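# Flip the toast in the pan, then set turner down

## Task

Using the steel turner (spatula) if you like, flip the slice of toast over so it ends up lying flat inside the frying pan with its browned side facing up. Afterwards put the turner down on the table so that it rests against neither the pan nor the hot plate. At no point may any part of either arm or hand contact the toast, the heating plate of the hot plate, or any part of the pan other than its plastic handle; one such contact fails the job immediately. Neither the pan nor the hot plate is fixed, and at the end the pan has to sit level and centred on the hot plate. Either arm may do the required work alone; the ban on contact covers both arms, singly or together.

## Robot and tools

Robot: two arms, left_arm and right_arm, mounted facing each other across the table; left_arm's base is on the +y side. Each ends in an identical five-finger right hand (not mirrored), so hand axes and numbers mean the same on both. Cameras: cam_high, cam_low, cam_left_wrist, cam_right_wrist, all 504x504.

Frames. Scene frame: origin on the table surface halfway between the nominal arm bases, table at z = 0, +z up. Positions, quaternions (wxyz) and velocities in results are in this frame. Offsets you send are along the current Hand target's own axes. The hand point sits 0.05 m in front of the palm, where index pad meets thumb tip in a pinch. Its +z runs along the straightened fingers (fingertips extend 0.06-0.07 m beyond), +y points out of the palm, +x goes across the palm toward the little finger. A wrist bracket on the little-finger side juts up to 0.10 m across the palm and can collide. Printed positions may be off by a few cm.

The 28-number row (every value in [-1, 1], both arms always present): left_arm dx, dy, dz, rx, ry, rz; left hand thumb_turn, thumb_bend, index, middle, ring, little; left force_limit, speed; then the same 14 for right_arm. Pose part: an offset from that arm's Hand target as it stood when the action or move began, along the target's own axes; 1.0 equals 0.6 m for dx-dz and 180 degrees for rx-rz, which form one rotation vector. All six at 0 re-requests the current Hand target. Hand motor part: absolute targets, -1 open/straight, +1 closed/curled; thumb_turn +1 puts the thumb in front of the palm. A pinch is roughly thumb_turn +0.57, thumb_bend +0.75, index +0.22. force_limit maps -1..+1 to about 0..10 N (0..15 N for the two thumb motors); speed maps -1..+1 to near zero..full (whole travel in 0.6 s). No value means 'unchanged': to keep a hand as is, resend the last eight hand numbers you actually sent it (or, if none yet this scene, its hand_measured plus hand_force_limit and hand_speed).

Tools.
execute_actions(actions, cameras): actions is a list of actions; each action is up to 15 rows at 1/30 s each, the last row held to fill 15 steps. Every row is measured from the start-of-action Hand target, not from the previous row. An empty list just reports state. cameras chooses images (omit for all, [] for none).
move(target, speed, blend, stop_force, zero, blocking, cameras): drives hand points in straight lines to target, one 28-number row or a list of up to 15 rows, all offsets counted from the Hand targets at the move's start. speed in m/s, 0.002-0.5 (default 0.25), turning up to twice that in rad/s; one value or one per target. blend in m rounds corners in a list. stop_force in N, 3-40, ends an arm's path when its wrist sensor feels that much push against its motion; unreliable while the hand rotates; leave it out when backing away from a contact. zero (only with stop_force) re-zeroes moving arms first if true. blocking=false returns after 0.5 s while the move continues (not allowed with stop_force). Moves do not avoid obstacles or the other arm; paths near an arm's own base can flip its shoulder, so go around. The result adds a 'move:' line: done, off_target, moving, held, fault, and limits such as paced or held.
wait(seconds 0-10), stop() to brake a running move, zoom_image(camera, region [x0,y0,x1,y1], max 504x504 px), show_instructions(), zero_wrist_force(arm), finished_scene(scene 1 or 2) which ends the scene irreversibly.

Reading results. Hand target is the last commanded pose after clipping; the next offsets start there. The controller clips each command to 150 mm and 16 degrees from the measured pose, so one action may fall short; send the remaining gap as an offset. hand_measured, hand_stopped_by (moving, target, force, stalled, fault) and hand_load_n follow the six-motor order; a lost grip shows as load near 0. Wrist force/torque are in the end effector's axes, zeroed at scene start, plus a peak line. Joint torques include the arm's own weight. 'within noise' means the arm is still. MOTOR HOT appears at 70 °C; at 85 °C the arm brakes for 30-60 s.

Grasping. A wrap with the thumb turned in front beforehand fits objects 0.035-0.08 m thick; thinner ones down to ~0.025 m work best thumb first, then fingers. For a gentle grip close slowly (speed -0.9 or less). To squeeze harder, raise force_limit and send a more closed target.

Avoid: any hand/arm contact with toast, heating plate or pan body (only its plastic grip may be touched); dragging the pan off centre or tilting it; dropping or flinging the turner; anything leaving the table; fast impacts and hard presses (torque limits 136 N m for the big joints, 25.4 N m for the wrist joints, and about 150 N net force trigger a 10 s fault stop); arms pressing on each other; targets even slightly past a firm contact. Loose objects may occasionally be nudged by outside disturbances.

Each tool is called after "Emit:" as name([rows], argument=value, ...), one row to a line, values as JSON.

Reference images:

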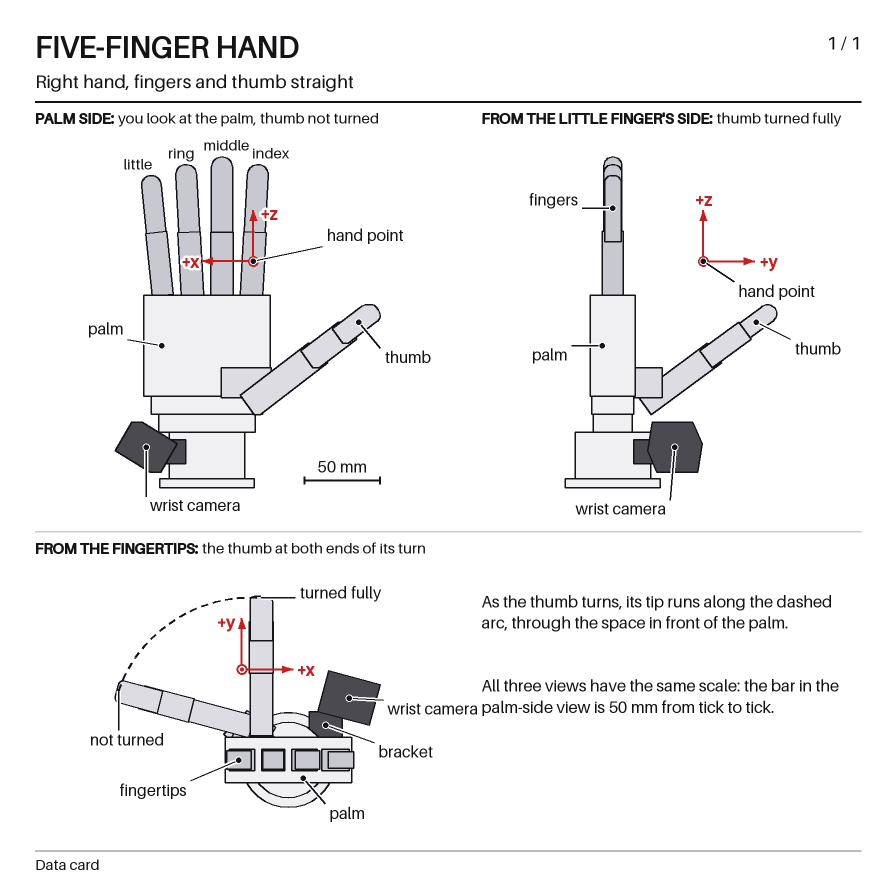

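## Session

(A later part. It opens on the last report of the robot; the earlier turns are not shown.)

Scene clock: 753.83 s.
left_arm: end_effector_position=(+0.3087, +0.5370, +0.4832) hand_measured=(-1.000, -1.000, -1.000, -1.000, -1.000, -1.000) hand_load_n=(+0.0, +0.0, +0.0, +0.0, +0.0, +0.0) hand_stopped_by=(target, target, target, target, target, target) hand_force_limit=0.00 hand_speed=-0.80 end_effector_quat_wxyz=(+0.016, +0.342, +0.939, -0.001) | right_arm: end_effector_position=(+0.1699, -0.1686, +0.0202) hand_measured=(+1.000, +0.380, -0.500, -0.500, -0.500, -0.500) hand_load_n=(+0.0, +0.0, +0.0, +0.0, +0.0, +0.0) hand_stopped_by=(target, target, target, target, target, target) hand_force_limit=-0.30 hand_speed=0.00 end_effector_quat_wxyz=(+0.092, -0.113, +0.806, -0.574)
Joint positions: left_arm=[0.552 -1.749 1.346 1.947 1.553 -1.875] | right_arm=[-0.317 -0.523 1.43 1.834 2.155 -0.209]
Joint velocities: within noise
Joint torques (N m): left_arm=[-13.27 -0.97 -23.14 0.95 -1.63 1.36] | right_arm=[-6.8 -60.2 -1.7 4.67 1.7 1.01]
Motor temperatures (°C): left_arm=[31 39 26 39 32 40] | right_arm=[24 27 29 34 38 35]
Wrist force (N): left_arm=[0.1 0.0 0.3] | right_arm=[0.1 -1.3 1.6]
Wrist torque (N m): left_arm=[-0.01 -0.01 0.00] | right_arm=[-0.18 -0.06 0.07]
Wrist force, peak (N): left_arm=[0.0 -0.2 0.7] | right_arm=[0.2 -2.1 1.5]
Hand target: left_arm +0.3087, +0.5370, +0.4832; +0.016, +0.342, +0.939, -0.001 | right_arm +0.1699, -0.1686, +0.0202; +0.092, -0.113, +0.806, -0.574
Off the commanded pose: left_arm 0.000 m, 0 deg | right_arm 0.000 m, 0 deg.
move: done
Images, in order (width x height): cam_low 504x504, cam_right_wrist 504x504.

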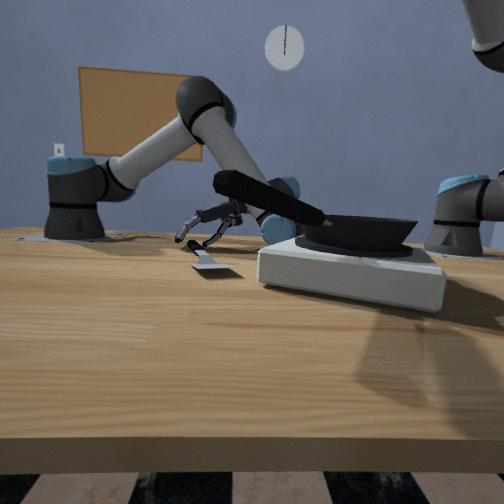

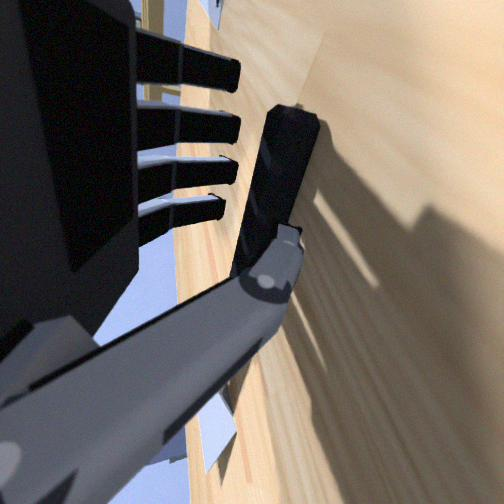

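Emit:
move(target=[0,0,0,0,0,0,-1,-1,-1,-1,-1,-1,0,-0.8,0,0,0,0,0,0,1,0.38,0.2,0.2,0.2,0.2,-0.1,-0.8], cameras=["cam_low","cam_right_wrist"])

Emit:
zoom_image(camera="cam_low", region=[145, 160, 275, 290])

Emit:
zoom_image(camera="cam_right_wrist", region=[150, 50, 400, 300])

Scene clock: 764.93 s.
left_arm: end_effector_position=(+0.3087, +0.5370, +0.4832) hand_measured=(-1.000, -1.000, -1.000, -1.000, -1.000, -1.000) hand_load_n=(+0.0, +0.0, -0.5, +0.0, +0.0, +0.0) hand_stopped_by=(target, target, target, target, target, target) hand_force_limit=0.00 hand_speed=-0.80 end_effector_quat_wxyz=(+0.016, +0.342, +0.939, -0.001) | right_arm: end_effector_position=(+0.1699, -0.1686, +0.0202) hand_measured=(+1.000, +0.378, -0.070, -0.048, -0.026, +0.164) hand_load_n=(+1.5, +3.5, +2.0, +4.5, +4.0, +4.0) hand_stopped_by=(target, target, force, force, force, force) hand_force_limit=-0.10 hand_speed=-0.80 end_effector_quat_wxyz=(+0.092, -0.113, +0.806, -0.574)
Joint positions: left_arm=[0.552 -1.749 1.346 1.947 1.553 -1.875] | right_arm=[-0.317 -0.523 1.43 1.835 2.155 -0.209]
Joint velocities: within noise
Joint torques (N m): left_arm=[-11.98 -2.41 -23.92 0.96 -1.58 1.47] | right_arm=[-4.31 -52.88 -5.75 1.58 1.13 -2.09]
Motor temperatures (°C): left_arm=[31 39 26 39 32 40] | right_arm=[24 27 29 34 38 35]
Wrist force (N): left_arm=[-0.1 0.1 0.2] | right_arm=[1.4 -9.4 0.2]
Wrist torque (N m): left_arm=[0.01 0.02 -0.01] | right_arm=[-0.20 -0.25 -0.18]
Wrist force, peak (N): left_arm=[0.1 -0.4 0.5] | right_arm=[1.1 -10.3 0.2]
Hand target: left_arm +0.3087, +0.5370, +0.4832; +0.016, +0.342, +0.939, -0.001 | right_arm +0.1699, -0.1686, +0.0202; +0.092, -0.113, +0.806, -0.574
Off the commanded pose: left_arm 0.000 m, 0 deg | right_arm 0.000 m, 0 deg.
move: done
Images, in order (width x height): cam_low 504x504, cam_right_wrist 504x504.

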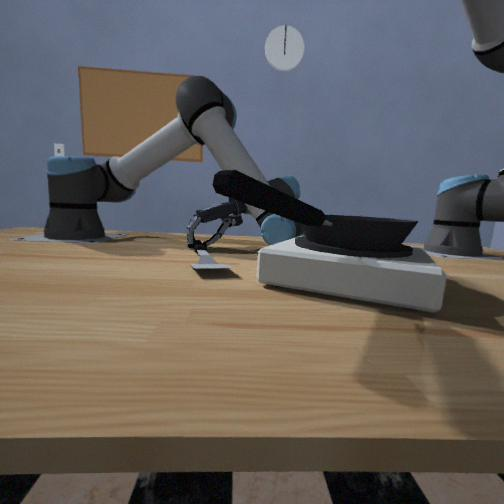

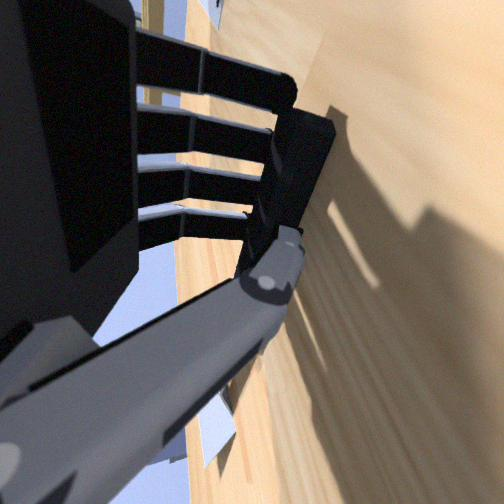

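Scaled by 3.877.

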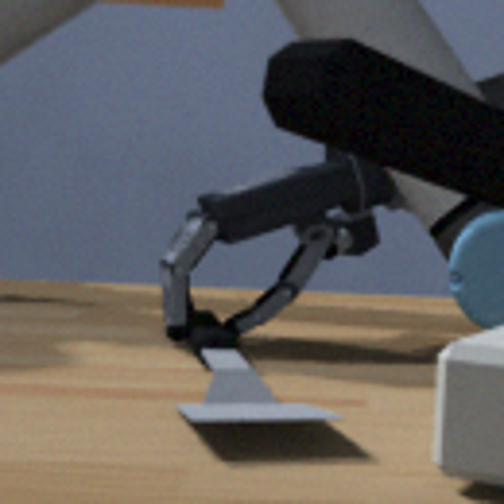

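Scaled by 2.016.

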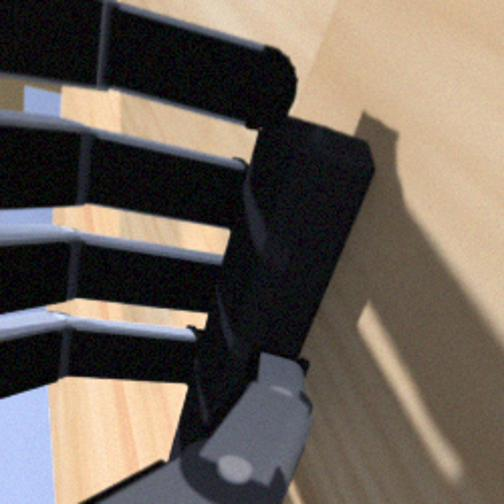

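Emit:
move(target=[0,0,0,0,0,0,-1,-1,-1,-1,-1,-1,0,-0.8,-0.0006,-0.0315,-0.0108,0,0,0,1,0.38,0.2,0.2,0.2,0.2,-0.1,-0.8], speed=0.04, cameras=["cam_low","cam_right_wrist"])

Emit:
zoom_image(camera="cam_low", region=[145, 160, 275, 290])

Emit:
zoom_image(camera="cam_right_wrist", region=[150, 50, 400, 300])

Scene clock: 775.50 s.
left_arm: end_effector_position=(+0.3087, +0.5370, +0.4832) hand_measured=(-1.000, -1.000, -1.000, -1.000, -1.000, -1.000) hand_load_n=(+0.0, +0.0, +0.0, +0.0, -0.5, +0.0) hand_stopped_by=(target, target, target, target, target, target) hand_force_limit=0.00 hand_speed=-0.80 end_effector_quat_wxyz=(+0.016, +0.342, +0.939, -0.001) | right_arm: end_effector_position=(+0.1699, -0.1687, +0.0404) hand_measured=(+1.000, +0.376, -0.068, -0.048, -0.024, +0.164) hand_load_n=(+2.5, +5.5, +0.0, +4.0, +0.5, +0.5) hand_stopped_by=(target, target, force, force, force, force) hand_force_limit=-0.10 hand_speed=-0.80 end_effector_quat_wxyz=(+0.092, -0.113, +0.806, -0.574) end_effector_velocity=(+0.000, +0.000, -0.003) end_effector_angular_velocity=(+0.001, +0.000, +0.000)
Joint positions: left_arm=[0.552 -1.749 1.346 1.947 1.553 -1.875] | right_arm=[-0.317 -0.561 1.441 1.861 2.155 -0.209]
Joint velocities: left_arm=[within noise] | right_arm=[0 0.005 -0.001 -0.005 0 0]
Joint torques (N m): left_arm=[-11.14 -0.61 -23.1 0.99 -1.47 1.43] | right_arm=[-2.42 -34.03 -15.09 -0.17 0.65 -1.58]
Motor temperatures (°C): left_arm=[31 39 26 39 32 40] | right_arm=[24 27 29 34 38 35]
Wrist force (N): left_arm=[0.2 0.1 0.4] | right_arm=[0.2 -0.2 1.9]
Wrist torque (N m): left_arm=[-0.01 -0.04 0.01] | right_arm=[-0.18 -0.06 -0.04]
Wrist force, peak (N): left_arm=[-0.3 -0.1 0.6] | right_arm=[1.1 -10.2 0.3]
Hand target: left_arm +0.3087, +0.5370, +0.4832; +0.016, +0.342, +0.939, -0.001 | right_arm +0.1699, -0.1686, +0.0402; +0.092, -0.113, +0.806, -0.574
Off the commanded pose: left_arm 0.000 m, 0 deg | right_arm 0.000 m, 0 deg.
move: done
Images, in order (width x height): cam_low 504x504, cam_right_wrist 504x504.

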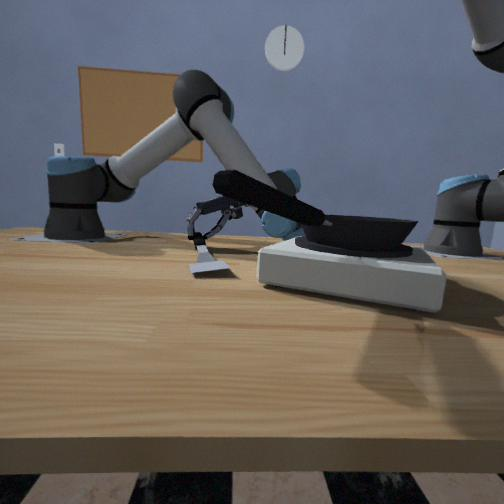

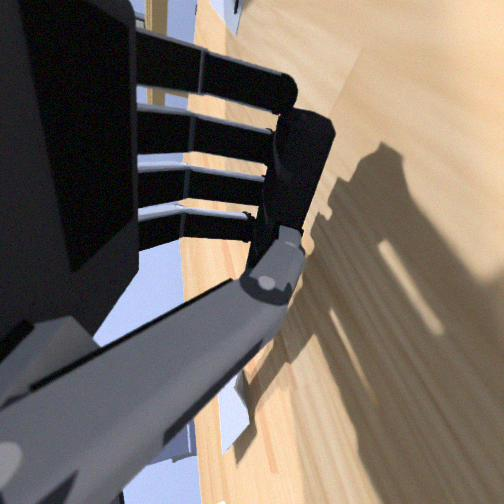

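Scaled by 3.877.

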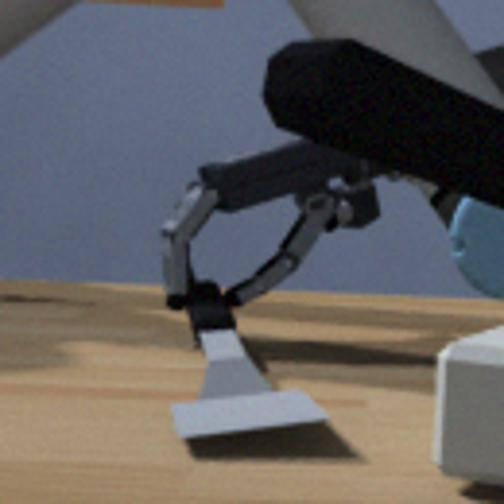

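Scaled by 2.016.

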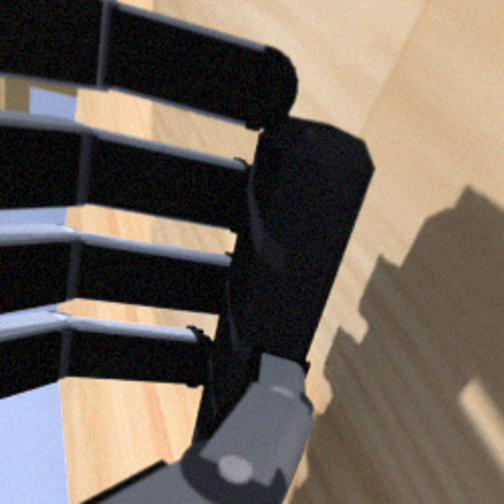

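Emit:
move(target=[0,0,0,0,0,0,-1,-1,-1,-1,-1,-1,0,-0.8,0,0,0,0,0,0,1,0.5,0.4,0.3,0.4,0.5,0.1,-0.8], cameras=["cam_low","cam_right_wrist"])

Emit:
zoom_image(camera="cam_low", region=[145, 160, 275, 290])

Emit:
zoom_image(camera="cam_right_wrist", region=[150, 50, 400, 300])

Scene clock: 787.37 s.
left_arm: end_effector_position=(+0.3087, +0.5370, +0.4832) hand_measured=(-1.000, -1.000, -1.000, -1.000, -1.000, -1.000) hand_load_n=(+0.0, +0.0, +0.0, +0.0, +0.0, +0.0) hand_stopped_by=(target, target, target, target, target, target) hand_force_limit=0.00 hand_speed=-0.80 end_effector_quat_wxyz=(+0.016, +0.342, +0.939, -0.001) | right_arm: end_effector_position=(+0.1699, -0.1686, +0.0402) hand_measured=(+1.000, +0.370, -0.028, -0.038, +0.016, +0.500) hand_load_n=(+6.5, +13.0, +8.0, +1.5, +6.5, +0.0) hand_stopped_by=(target, force, force, force, force, target) hand_force_limit=0.10 hand_speed=-0.80 end_effector_quat_wxyz=(+0.092, -0.113, +0.806, -0.574)
Joint positions: left_arm=[0.552 -1.749 1.346 1.947 1.553 -1.875] | right_arm=[-0.317 -0.56 1.441 1.861 2.155 -0.209]
Joint velocities: within noise
Joint torques (N m): left_arm=[-11.95 -2.01 -23.7 0.64 -1.68 1.22] | right_arm=[2.43 -33.77 -18.75 0.47 -0.72 -0.77]
Motor temperatures (°C): left_arm=[31 39 26 39 32 39] | right_arm=[24 27 29 34 38 35]
Wrist force (N): left_arm=[0.2 0.0 0.1] | right_arm=[0.2 -1.5 2.0]
Wrist torque (N m): left_arm=[0.00 -0.03 0.01] | right_arm=[-0.10 0.01 0.15]
Wrist force, peak (N): left_arm=[-0.2 0.4 0.4] | right_arm=[0.5 -1.6 2.0]
Hand target: left_arm +0.3087, +0.5370, +0.4832; +0.016, +0.342, +0.939, -0.001 | right_arm +0.1699, -0.1686, +0.0402; +0.092, -0.113, +0.806, -0.574
Off the commanded pose: left_arm 0.000 m, 0 deg | right_arm 0.000 m, 0 deg.
move: done
Images, in order (width x height): cam_low 504x504, cam_right_wrist 504x504.

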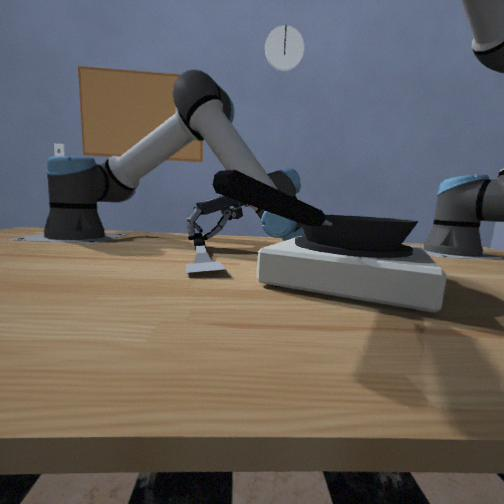

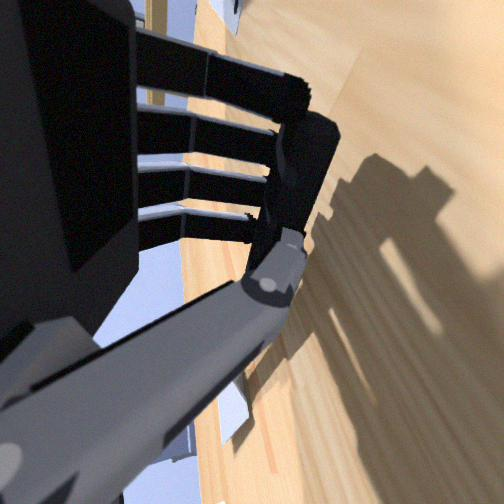

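Scaled by 3.877.

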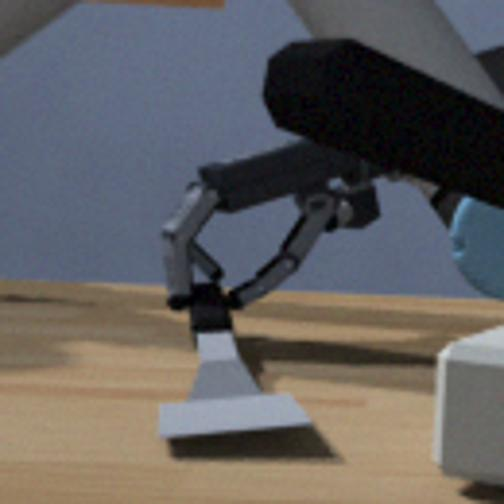

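Scaled by 2.016.

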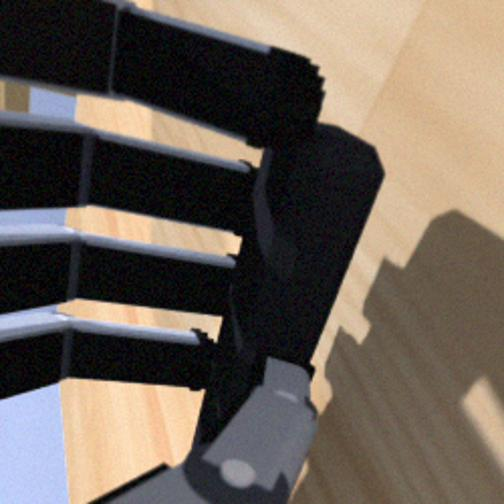

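Emit:
move(target=[0,0,0,0,0,0,-1,-1,-1,-1,-1,-1,0,-0.8,-0.0055,-0.189,-0.065,0,0,0,1,0.5,0.4,0.3,0.4,0.5,0.1,-0.8], speed=0.1)

Emit:
zoom_image(camera="cam_low", region=[125, 120, 275, 270])

Emit:
zoom_image(camera="cam_high", region=[130, 130, 300, 300])

Scene clock: 799.07 s.
left_arm: end_effector_position=(+0.3087, +0.5370, +0.4832) hand_measured=(-1.000, -1.000, -1.000, -1.000, -1.000, -1.000) hand_load_n=(+0.0, +0.0, +0.0, +0.0, +0.0, +0.0) hand_stopped_by=(target, target, target, target, target, target) hand_force_limit=0.00 hand_speed=-0.80 end_effector_quat_wxyz=(+0.016, +0.342, +0.939, -0.001) | right_arm: end_effector_position=(+0.1710, -0.1683, +0.1601) hand_measured=(+1.000, +0.378, -0.028, -0.038, +0.018, +0.500) hand_load_n=(+0.0, +0.0, +0.0, +0.0, +0.0, +0.0) hand_stopped_by=(target, force, force, force, force, target) hand_force_limit=0.10 hand_speed=-0.80 end_effector_quat_wxyz=(+0.092, -0.113, +0.806, -0.574)
Joint positions: left_arm=[0.552 -1.749 1.346 1.947 1.553 -1.875] | right_arm=[-0.318 -0.761 1.451 2.051 2.156 -0.21]
Joint velocities: within noise
Joint torques (N m): left_arm=[-12.11 -1.05 -24.1 0.84 -1.71 1.07] | right_arm=[-6.44 -37.18 -4.54 0.84 1.82 -2.02]
Motor temperatures (°C): left_arm=[31 39 26 39 32 39] | right_arm=[24 27 29 34 38 35]
Wrist force (N): left_arm=[0.1 0.1 0.2] | right_arm=[0.1 -1.5 1.7]
Wrist torque (N m): left_arm=[0.00 -0.01 0.00] | right_arm=[-0.21 -0.07 0.07]
Wrist force, peak (N): left_arm=[0.2 0.1 0.5] | right_arm=[0.3 -1.7 2.3]
Hand target: left_arm +0.3087, +0.5370, +0.4832; +0.016, +0.342, +0.939, -0.001 | right_arm +0.1709, -0.1683, +0.1601; +0.092, -0.113, +0.806, -0.574
Off the commanded pose: left_arm 0.000 m, 0 deg | right_arm 0.000 m, 0 deg.
move: done

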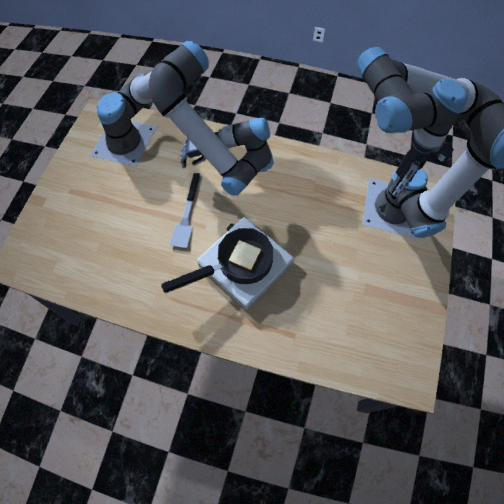

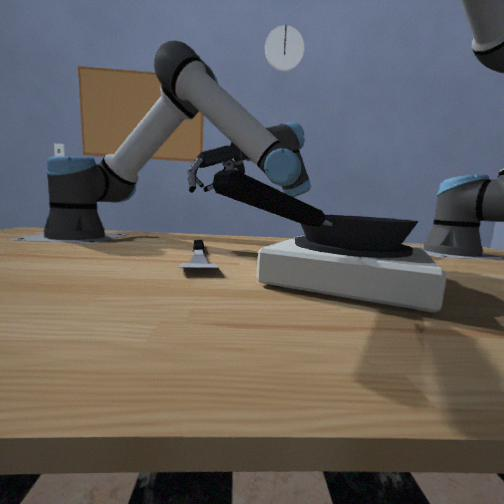

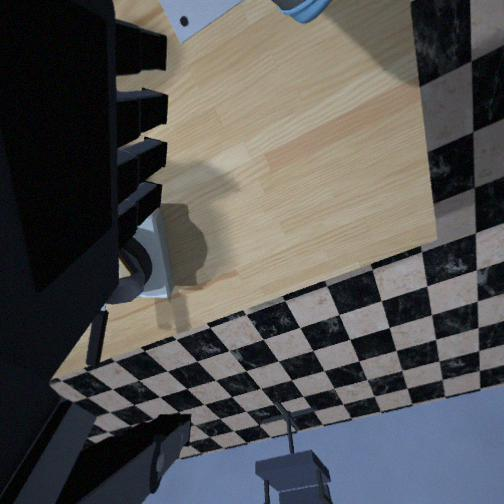

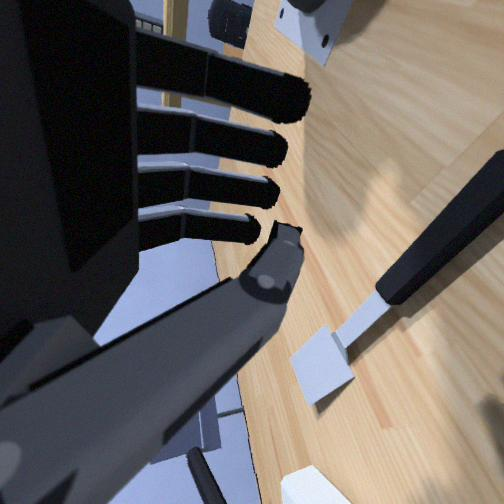

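Scaled by 3.360.

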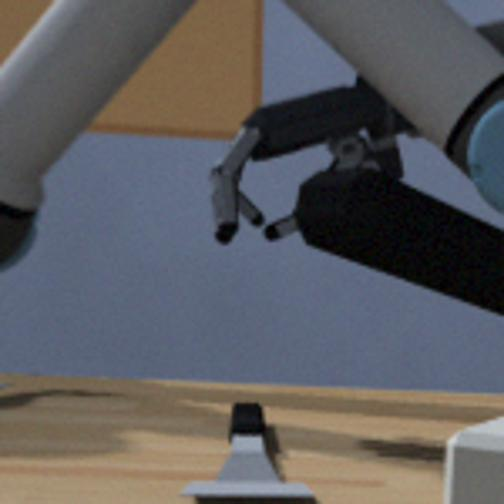

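Scaled by 2.965.

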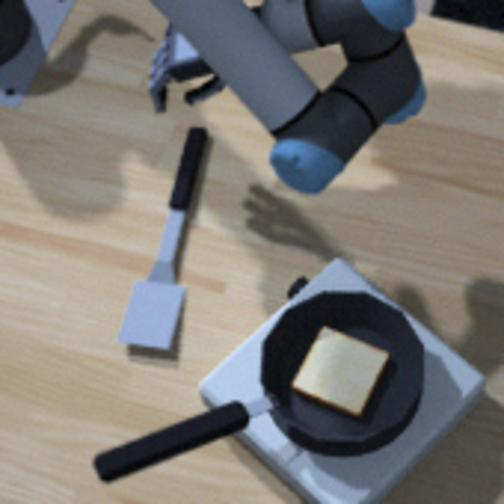

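Emit:
move(target=[0,0,0,0,0,0,-1,-1,-1,-1,-1,-1,0,-0.8,-0.0133,0.1447,0.042,-0.032,0.072,0.025,1,0.45,-0.5,-0.5,-0.5,-0.5,0.1,0], speed=0.15, cameras=["cam_low","cam_right_wrist"])

Emit:
zoom_image(camera="cam_low", region=[145, 160, 275, 290])

Emit:
zoom_image(camera="cam_right_wrist", region=[150, 50, 400, 300])

Scene clock: 863.37 s.
left_arm: end_effector_position=(+0.3087, +0.5370, +0.4832) hand_measured=(-1.000, -1.000, -1.000, -1.000, -1.000, -1.000) hand_load_n=(+0.0, +0.0, +0.0, +0.0, +0.0, +0.0) hand_stopped_by=(target, target, target, target, target, target) hand_force_limit=0.00 hand_speed=-0.80 end_effector_quat_wxyz=(+0.016, +0.342, +0.939, -0.001) | right_arm: end_effector_position=(+0.1790, -0.1613, +0.0700) hand_measured=(+1.000, +0.450, -0.500, -0.500, -0.500, -0.500) hand_load_n=(+0.0, +0.0, +0.0, +0.0, +0.0, +0.0) hand_stopped_by=(target, target, target, target, target, target) hand_force_limit=0.10 hand_speed=0.00 end_effector_quat_wxyz=(+0.017, -0.020, +0.843, -0.538)
Joint positions: left_arm=[0.552 -1.749 1.346 1.947 1.553 -1.875] | right_arm=[-0.409 -0.615 1.362 1.914 1.997 -0.205]
Joint velocities: within noise
Joint torques (N m): left_arm=[-12.43 -1.14 -23.58 0.94 -1.47 1.16] | right_arm=[2.04 -54.36 -3.75 3.97 0.85 0.57]
Motor temperatures (°C): left_arm=[31 39 26 39 32 39] | right_arm=[24 27 29 34 38 35]
Wrist force (N): left_arm=[0.0 -0.1 0.0] | right_arm=[0.4 -1.3 1.6]
Wrist torque (N m): left_arm=[-0.02 0.01 -0.02] | right_arm=[-0.19 -0.09 0.10]
Wrist force, peak (N): left_arm=[-0.3 0.0 0.6] | right_arm=[0.3 -2.5 1.1]
Hand target: left_arm +0.3087, +0.5370, +0.4832; +0.016, +0.342, +0.939, -0.001 | right_arm +0.1789, -0.1613, +0.0700; +0.017, -0.020, +0.843, -0.538
Off the commanded pose: left_arm 0.000 m, 0 deg | right_arm 0.000 m, 0 deg.
move: done
Images, in order (width x height): cam_low 504x504, cam_right_wrist 504x504.

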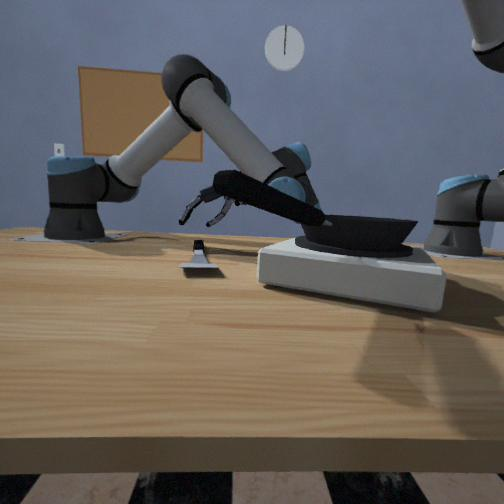

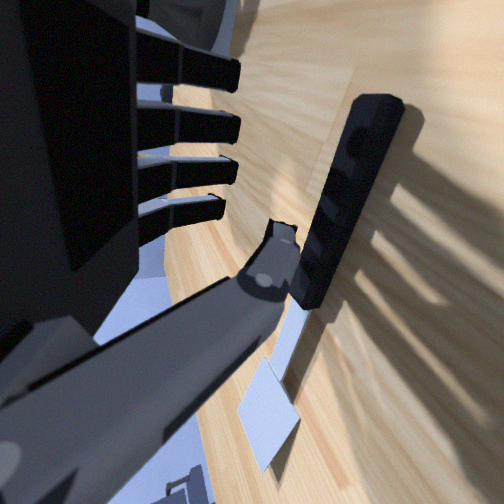

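Scaled by 3.877.

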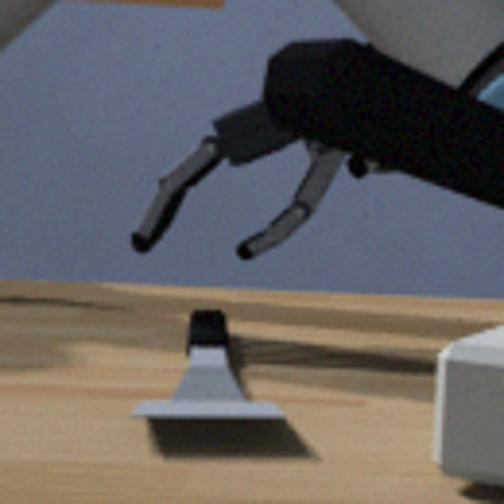

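Scaled by 2.016.

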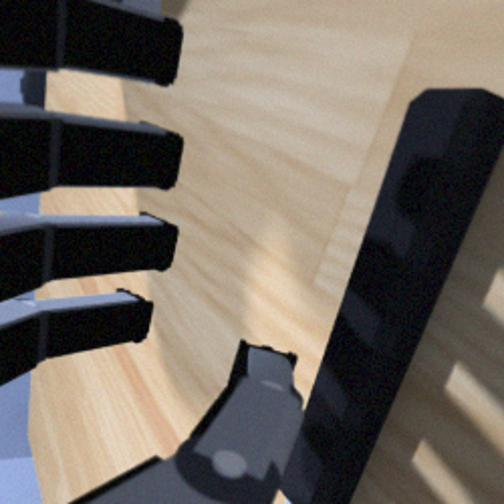

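Emit:
move(target=[0,0,0,0,0,0,-1,-1,-1,-1,-1,-1,0,-0.8,0.0006,0.0833,0.0387,0,0,0,1,0.45,-0.5,-0.5,-0.5,-0.5,0.1,0], speed=0.03, stop_force=3, cameras=["cam_low","cam_right_wrist"])

Emit:
zoom_image(camera="cam_low", region=[155, 190, 245, 280])

Emit:
zoom_image(camera="cam_right_wrist", region=[150, 50, 400, 300])

Scene clock: 887.90 s.
left_arm: end_effector_position=(+0.3087, +0.5370, +0.4832) hand_measured=(-1.000, -1.000, -1.000, -1.000, -1.000, -1.000) hand_load_n=(+0.0, +0.0, +0.0, +0.0, +0.0, +0.0) hand_stopped_by=(target, target, target, target, target, target) hand_force_limit=0.00 hand_speed=-0.80 end_effector_quat_wxyz=(+0.016, +0.342, +0.939, -0.001) | right_arm: end_effector_position=(+0.1789, -0.1613, +0.0149) hand_measured=(+1.000, +0.450, -0.500, -0.500, -0.500, -0.500) hand_load_n=(+0.0, +0.0, +0.0, +0.0, -0.5, +0.0) hand_stopped_by=(target, target, target, target, target, target) hand_force_limit=0.10 hand_speed=0.00 end_effector_quat_wxyz=(+0.017, -0.020, +0.843, -0.538)
Joint positions: left_arm=[0.552 -1.749 1.346 1.947 1.553 -1.875] | right_arm=[-0.409 -0.522 1.346 1.836 1.996 -0.205]
Joint velocities: within noise
Joint torques (N m): left_arm=[-11.98 -0.48 -23.99 0.91 -1.52 1.08] | right_arm=[-6.46 -61.55 -2.32 4.99 1.11 -2.1]
Motor temperatures (°C): left_arm=[31 38 26 39 32 39] | right_arm=[24 27 29 34 38 35]
Wrist force (N): left_arm=[-0.2 -0.1 0.1] | right_arm=[0.0 -1.5 1.3]
Wrist torque (N m): left_arm=[-0.02 0.03 -0.03] | right_arm=[-0.19 -0.03 0.07]
Wrist force, peak (N): left_arm=[0.1 0.2 0.6] | right_arm=[0.3 -1.7 1.6]
Hand target: left_arm +0.3087, +0.5370, +0.4832; +0.016, +0.342, +0.939, -0.001 | right_arm +0.1789, -0.1613, +0.0149; +0.017, -0.020, +0.843, -0.538
Off the commanded pose: left_arm 0.000 m, 0 deg | right_arm 0.000 m, 0 deg.
move: done
Images, in order (width x height): cam_low 504x504, cam_right_wrist 504x504.

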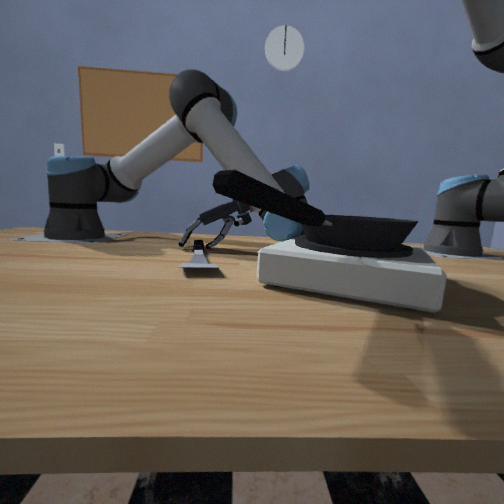

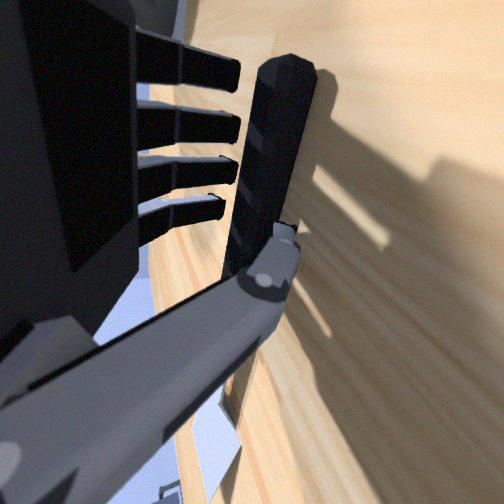

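Scaled by 5.600.

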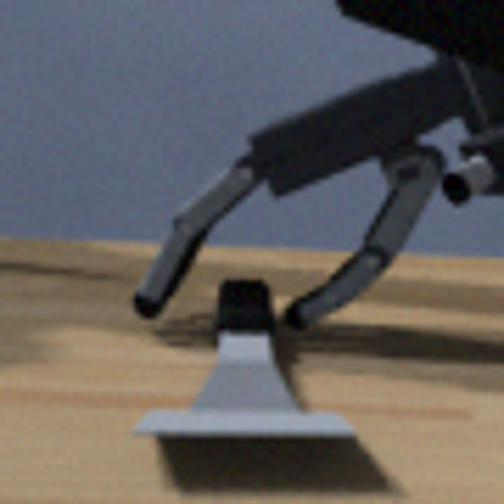

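Scaled by 2.016.

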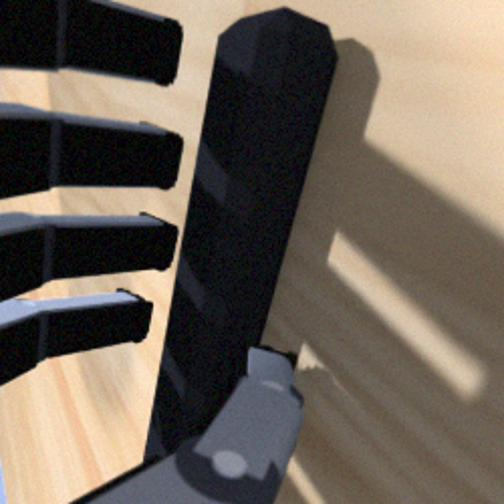

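Emit:
move(target=[0,0,0,0,0,0,-1,-1,-1,-1,-1,-1,0,-0.8,0.0001,0.0121,0.0056,0,0,0,1,0.45,-0.5,-0.5,-0.5,-0.5,0.1,0], speed=0.01, stop_force=3, cameras=["cam_low","cam_right_wrist"])

Emit:
zoom_image(camera="cam_low", region=[155, 190, 245, 280])

Scene clock: 896.70 s.
left_arm: end_effector_position=(+0.3087, +0.5370, +0.4832) hand_measured=(-1.000, -1.000, -1.000, -1.000, -1.000, -1.000) hand_load_n=(+0.0, +0.0, +0.0, +0.0, +0.0, +0.0) hand_stopped_by=(target, target, target, target, target, target) hand_force_limit=0.00 hand_speed=-0.80 end_effector_quat_wxyz=(+0.016, +0.342, +0.939, -0.001) | right_arm: end_effector_position=(+0.1791, -0.1610, +0.0143) hand_measured=(+1.000, +0.450, -0.500, -0.500, -0.500, -0.500) hand_load_n=(+0.0, +0.0, +0.0, +0.5, +0.0, +0.0) hand_stopped_by=(target, target, target, target, target, target) hand_force_limit=0.10 hand_speed=0.00 end_effector_quat_wxyz=(+0.017, -0.020, +0.843, -0.537)
Joint positions: left_arm=[0.552 -1.749 1.346 1.947 1.553 -1.875] | right_arm=[-0.409 -0.52 1.345 1.835 1.996 -0.205]
Joint velocities: within noise
Joint torques (N m): left_arm=[-13.19 -2.67 -21.66 0.86 -1.44 1.16] | right_arm=[0.16 -46.69 -12.3 2.27 0.4 0.11]
Motor temperatures (°C): left_arm=[31 38 26 39 32 39] | right_arm=[24 27 29 34 38 35]
Wrist force (N): left_arm=[-0.1 0.1 0.3] | right_arm=[0.3 -1.3 1.3]
Wrist torque (N m): left_arm=[-0.01 0.00 -0.01] | right_arm=[-0.15 -0.08 0.09]
Wrist force, peak (N): left_arm=[0.2 0.3 0.5] | right_arm=[0.0 -2.5 0.7]
Hand target: left_arm +0.3087, +0.5370, +0.4832; +0.016, +0.342, +0.939, -0.001 | right_arm +0.1791, -0.1610, +0.0143; +0.017, -0.020, +0.843, -0.537 (not the last commanded pose)
Off the commanded pose: left_arm 0.000 m, 0 deg | right_arm 0.007 m, 0 deg.
FORCE FAULT: contact force on the right arm reached its limit, and that arm stopped. The contact can be on any part of that arm, not only on its tool. That arm's remaining commands of this call were not run. That arm is still stopped at the end of this call. That arm stays stopped for about 10 more seconds. Until then a move that you send moves the other arm only, and its call returns only when the move has ended. Once the stop has ended, the next robot result says so. If the stop ends while you think or write, that arm runs what you send next, counted from a new Hand target: where the arm stands when the stop ends. While its stop runs, an arm, its gripper or tool too, takes no new command. Until it ends, the stop uses up actions while you think or wait. An arm that is not stopped still takes commands.
move: fault (right_arm)
Images, in order (width x height): cam_low 504x504, cam_right_wrist 504x504.

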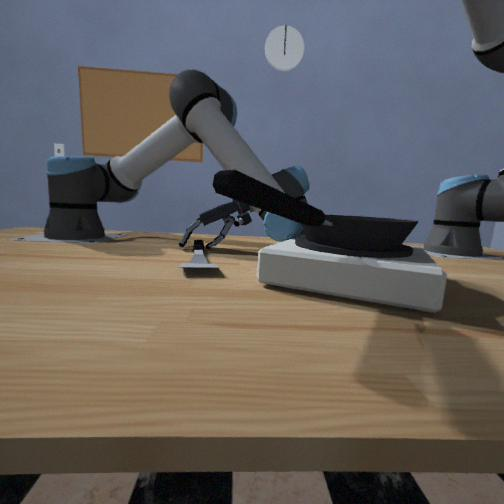

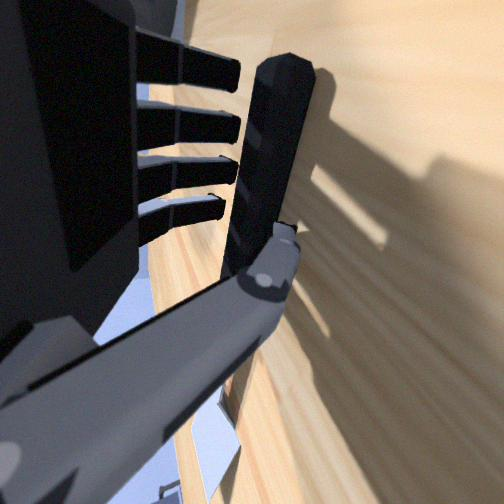

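Scaled by 5.600.

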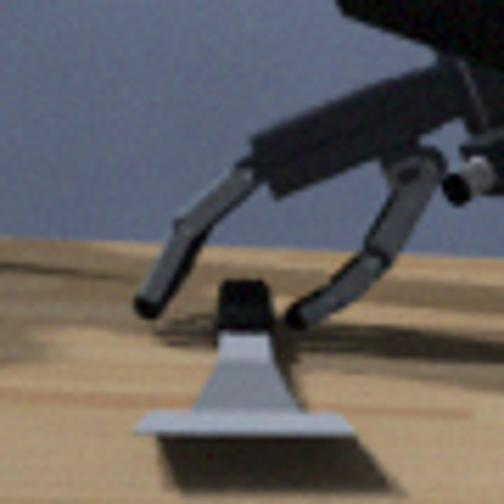

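Emit:
wait(seconds=1)

Emit:
zoom_image(camera="cam_high", region=[130, 90, 310, 270])

Emit:
zoom_image(camera="cam_low", region=[155, 90, 355, 290])

Scene clock: 903.73 s.
left_arm: end_effector_position=(+0.3087, +0.5370, +0.4832) hand_measured=(-1.000, -1.000, -1.000, -1.000, -1.000, -1.000) hand_load_n=(+0.0, +0.0, +0.0, +0.0, +0.0, +0.0) hand_stopped_by=(target, target, target, target, target, target) hand_force_limit=0.00 hand_speed=-0.80 end_effector_quat_wxyz=(+0.016, +0.342, +0.939, -0.001) | right_arm: end_effector_position=(+0.1791, -0.1610, +0.0143) hand_measured=(+1.000, +0.450, -0.500, -0.500, -0.500, -0.500) hand_load_n=(+0.0, +0.0, +0.0, +0.0, +0.0, +0.0) hand_stopped_by=(target, target, target, target, target, target) hand_force_limit=0.10 hand_speed=0.00 end_effector_quat_wxyz=(+0.017, -0.020, +0.843, -0.537)
Joint positions: left_arm=[0.552 -1.749 1.346 1.947 1.553 -1.875] | right_arm=[-0.409 -0.52 1.345 1.835 1.996 -0.205]
Joint velocities: within noise
Joint torques (N m): left_arm=[-12.48 -1.39 -22.53 0.85 -1.49 1.2] | right_arm=[0.29 -47.02 -12.35 2.28 0.37 0.07]
Motor temperatures (°C): left_arm=[31 38 26 39 32 39] | right_arm=[24 27 29 34 38 35]
Wrist force (N): left_arm=[0.1 0.2 0.1] | right_arm=[0.2 -1.2 1.5]
Wrist torque (N m): left_arm=[0.03 -0.01 0.00] | right_arm=[-0.17 -0.06 0.09]
Wrist force, peak (N): left_arm=[-0.3 -0.5 0.2] | right_arm=[0.4 -1.6 1.7]
Hand target: left_arm +0.3087, +0.5370, +0.4832; +0.016, +0.342, +0.939, -0.001 | right_arm +0.1791, -0.1610, +0.0143; +0.017, -0.020, +0.843, -0.537 (not the last commanded pose)
Off the commanded pose: left_arm 0.000 m, 0 deg | right_arm 0.007 m, 0 deg.
FORCE FAULT, CONTINUED: the right arm was still stopped when this call began, by the force fault that an earlier result reported. Since the last result the stop counts as 14 of the actions that you can send in this scene. That arm is still stopped at the end of this call. That arm stays stopped for about 3 more seconds. If the stop ends while you think or write, that arm runs what you send next, counted from a new Hand target: where the arm stands when the stop ends. While its stop runs, an arm, its gripper or tool too, takes no new command.
wait: 1.00 s; at rest from the start

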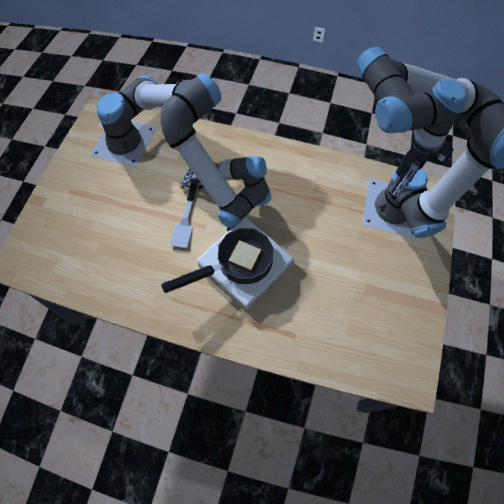

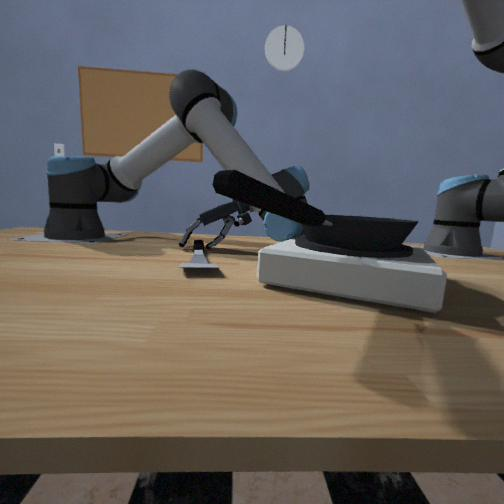

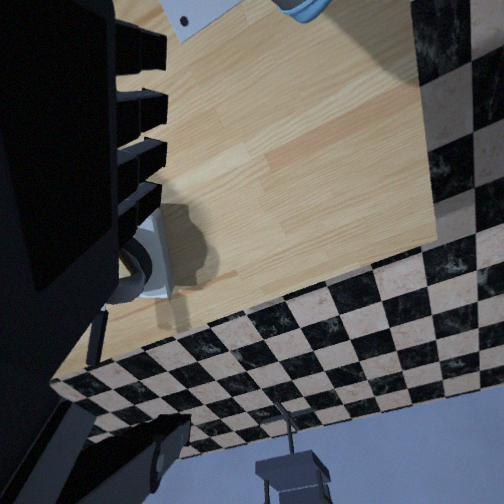

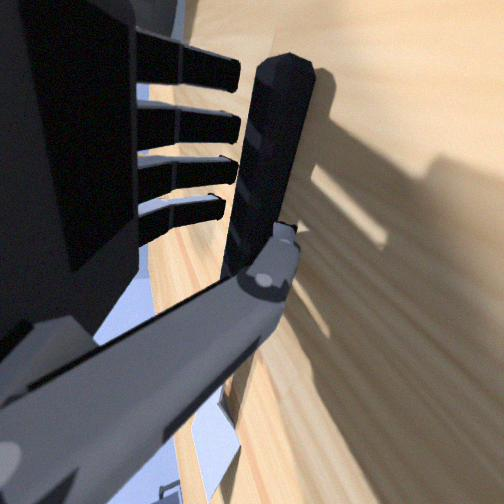

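Scaled by 2.800.

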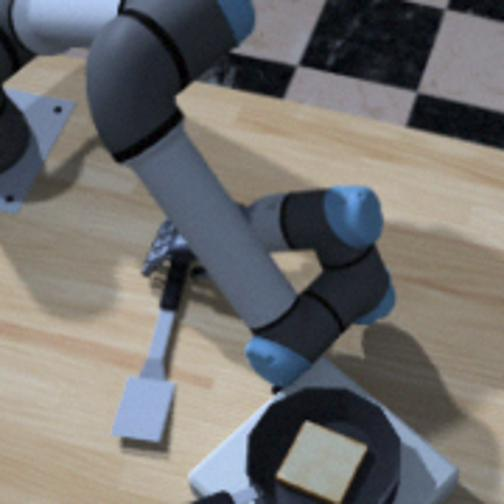

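Scaled by 2.520.

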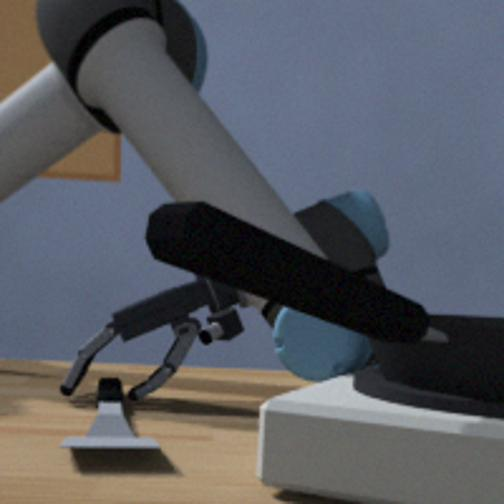

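Emit:
move([
  [0,0,0,0,0,0,-1,-1,-1,-1,-1,-1,0,-0.8,-0.002,-0.2717,-0.1266,0,0,0,1,0.45,-0.5,-0.5,-0.5,-0.5,0.1,0],
  [0,0,0,0,0,0,-1,-1,-1,-1,-1,-1,0,-0.8,-0.5293,-0.344,0.0153,-0.2732,0.2912,0.4534,-1,-1,-1,-1,-1,-1,0.1,0.5],
], speed=0.3)

Scene clock: 1050.63 s.
left_arm: end_effector_position=(+0.3087, +0.5370, +0.4832) hand_measured=(-1.000, -1.000, -1.000, -1.000, -1.000, -1.000) hand_load_n=(+0.0, +0.0, +0.0, +0.0, +0.0, +0.0) hand_stopped_by=(target, target, target, target, target, target) hand_force_limit=0.00 hand_speed=-0.80 end_effector_quat_wxyz=(+0.016, +0.342, +0.939, -0.001) | right_arm: end_effector_position=(+0.4999, -0.2398, +0.1998) hand_measured=(-1.000, -1.000, -1.000, -1.000, -1.000, -1.000) hand_load_n=(+0.0, +0.0, +0.0, +0.0, +0.0, +0.0) hand_stopped_by=(target, target, target, target, target, target) hand_force_limit=0.10 hand_speed=0.50 end_effector_quat_wxyz=(+0.000, +0.707, +0.708, +0.000)
Joint positions: left_arm=[0.552 -1.749 1.346 1.947 1.553 -1.875] | right_arm=[-1.123 -0.972 1.135 1.409 1.571 0.439]
Joint velocities: within noise
Joint torques (N m): left_arm=[-12.54 -1.26 -22.46 0.95 -1.48 0.81] | right_arm=[-6.48 -28.42 -10.44 0.27 -1.73 2.54]
Motor temperatures (°C): left_arm=[30 38 26 39 31 39] | right_arm=[24 27 29 34 37 35]
Wrist force (N): left_arm=[-0.2 0.0 -0.1] | right_arm=[0.2 -0.2 0.3]
Wrist torque (N m): left_arm=[0.00 0.05 -0.02] | right_arm=[-0.08 -0.06 0.02]
Wrist force, peak (N): left_arm=[-0.3 0.3 0.6] | right_arm=[0.1 -3.5 0.2]
Hand target: left_arm +0.3087, +0.5370, +0.4832; +0.016, +0.342, +0.939, -0.001 | right_arm +0.4999, -0.2398, +0.1998; +0.000, +0.707, +0.708, +0.000
Off the commanded pose: left_arm 0.000 m, 0 deg | right_arm 0.000 m, 0 deg.
FORCE FAULT, CONTINUED: the right arm's stop, for the force fault that an earlier result reported, is over. The rest of the stop counts as 5 of the actions that you can send in this scene. The stop ended before this call began, so that arm ran this call's commands, counted from a new Hand target: where the arm stood when the stop ended. During its stop the right arm's controller moved it back a little.
move: done

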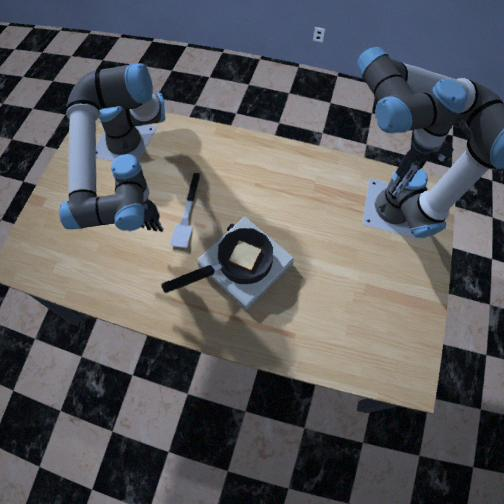

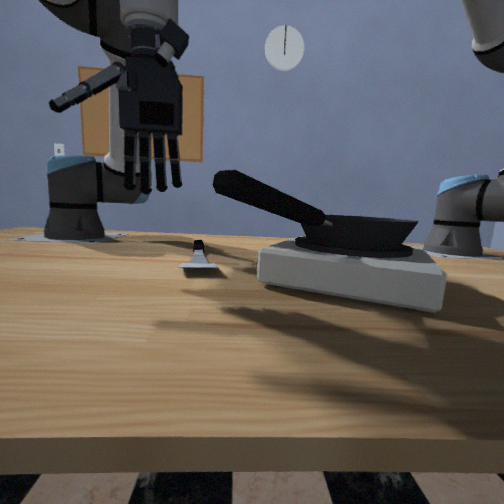

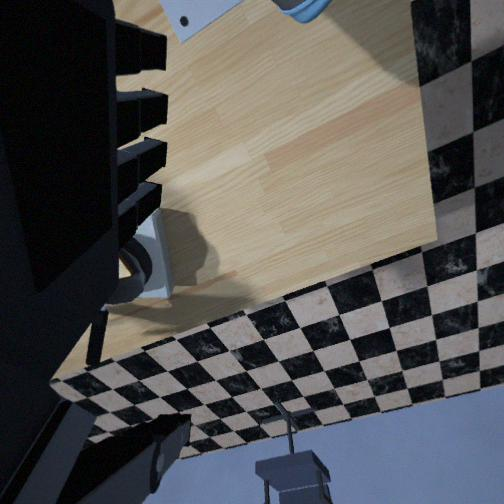

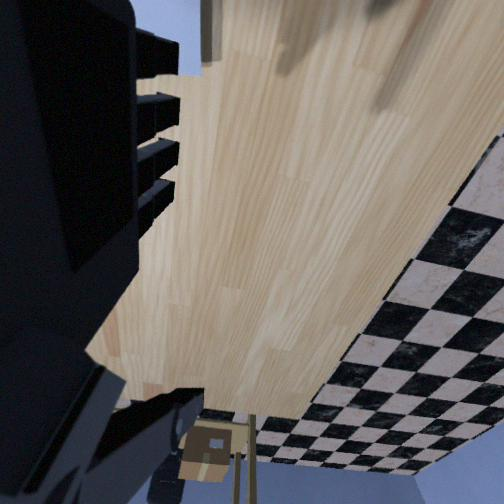

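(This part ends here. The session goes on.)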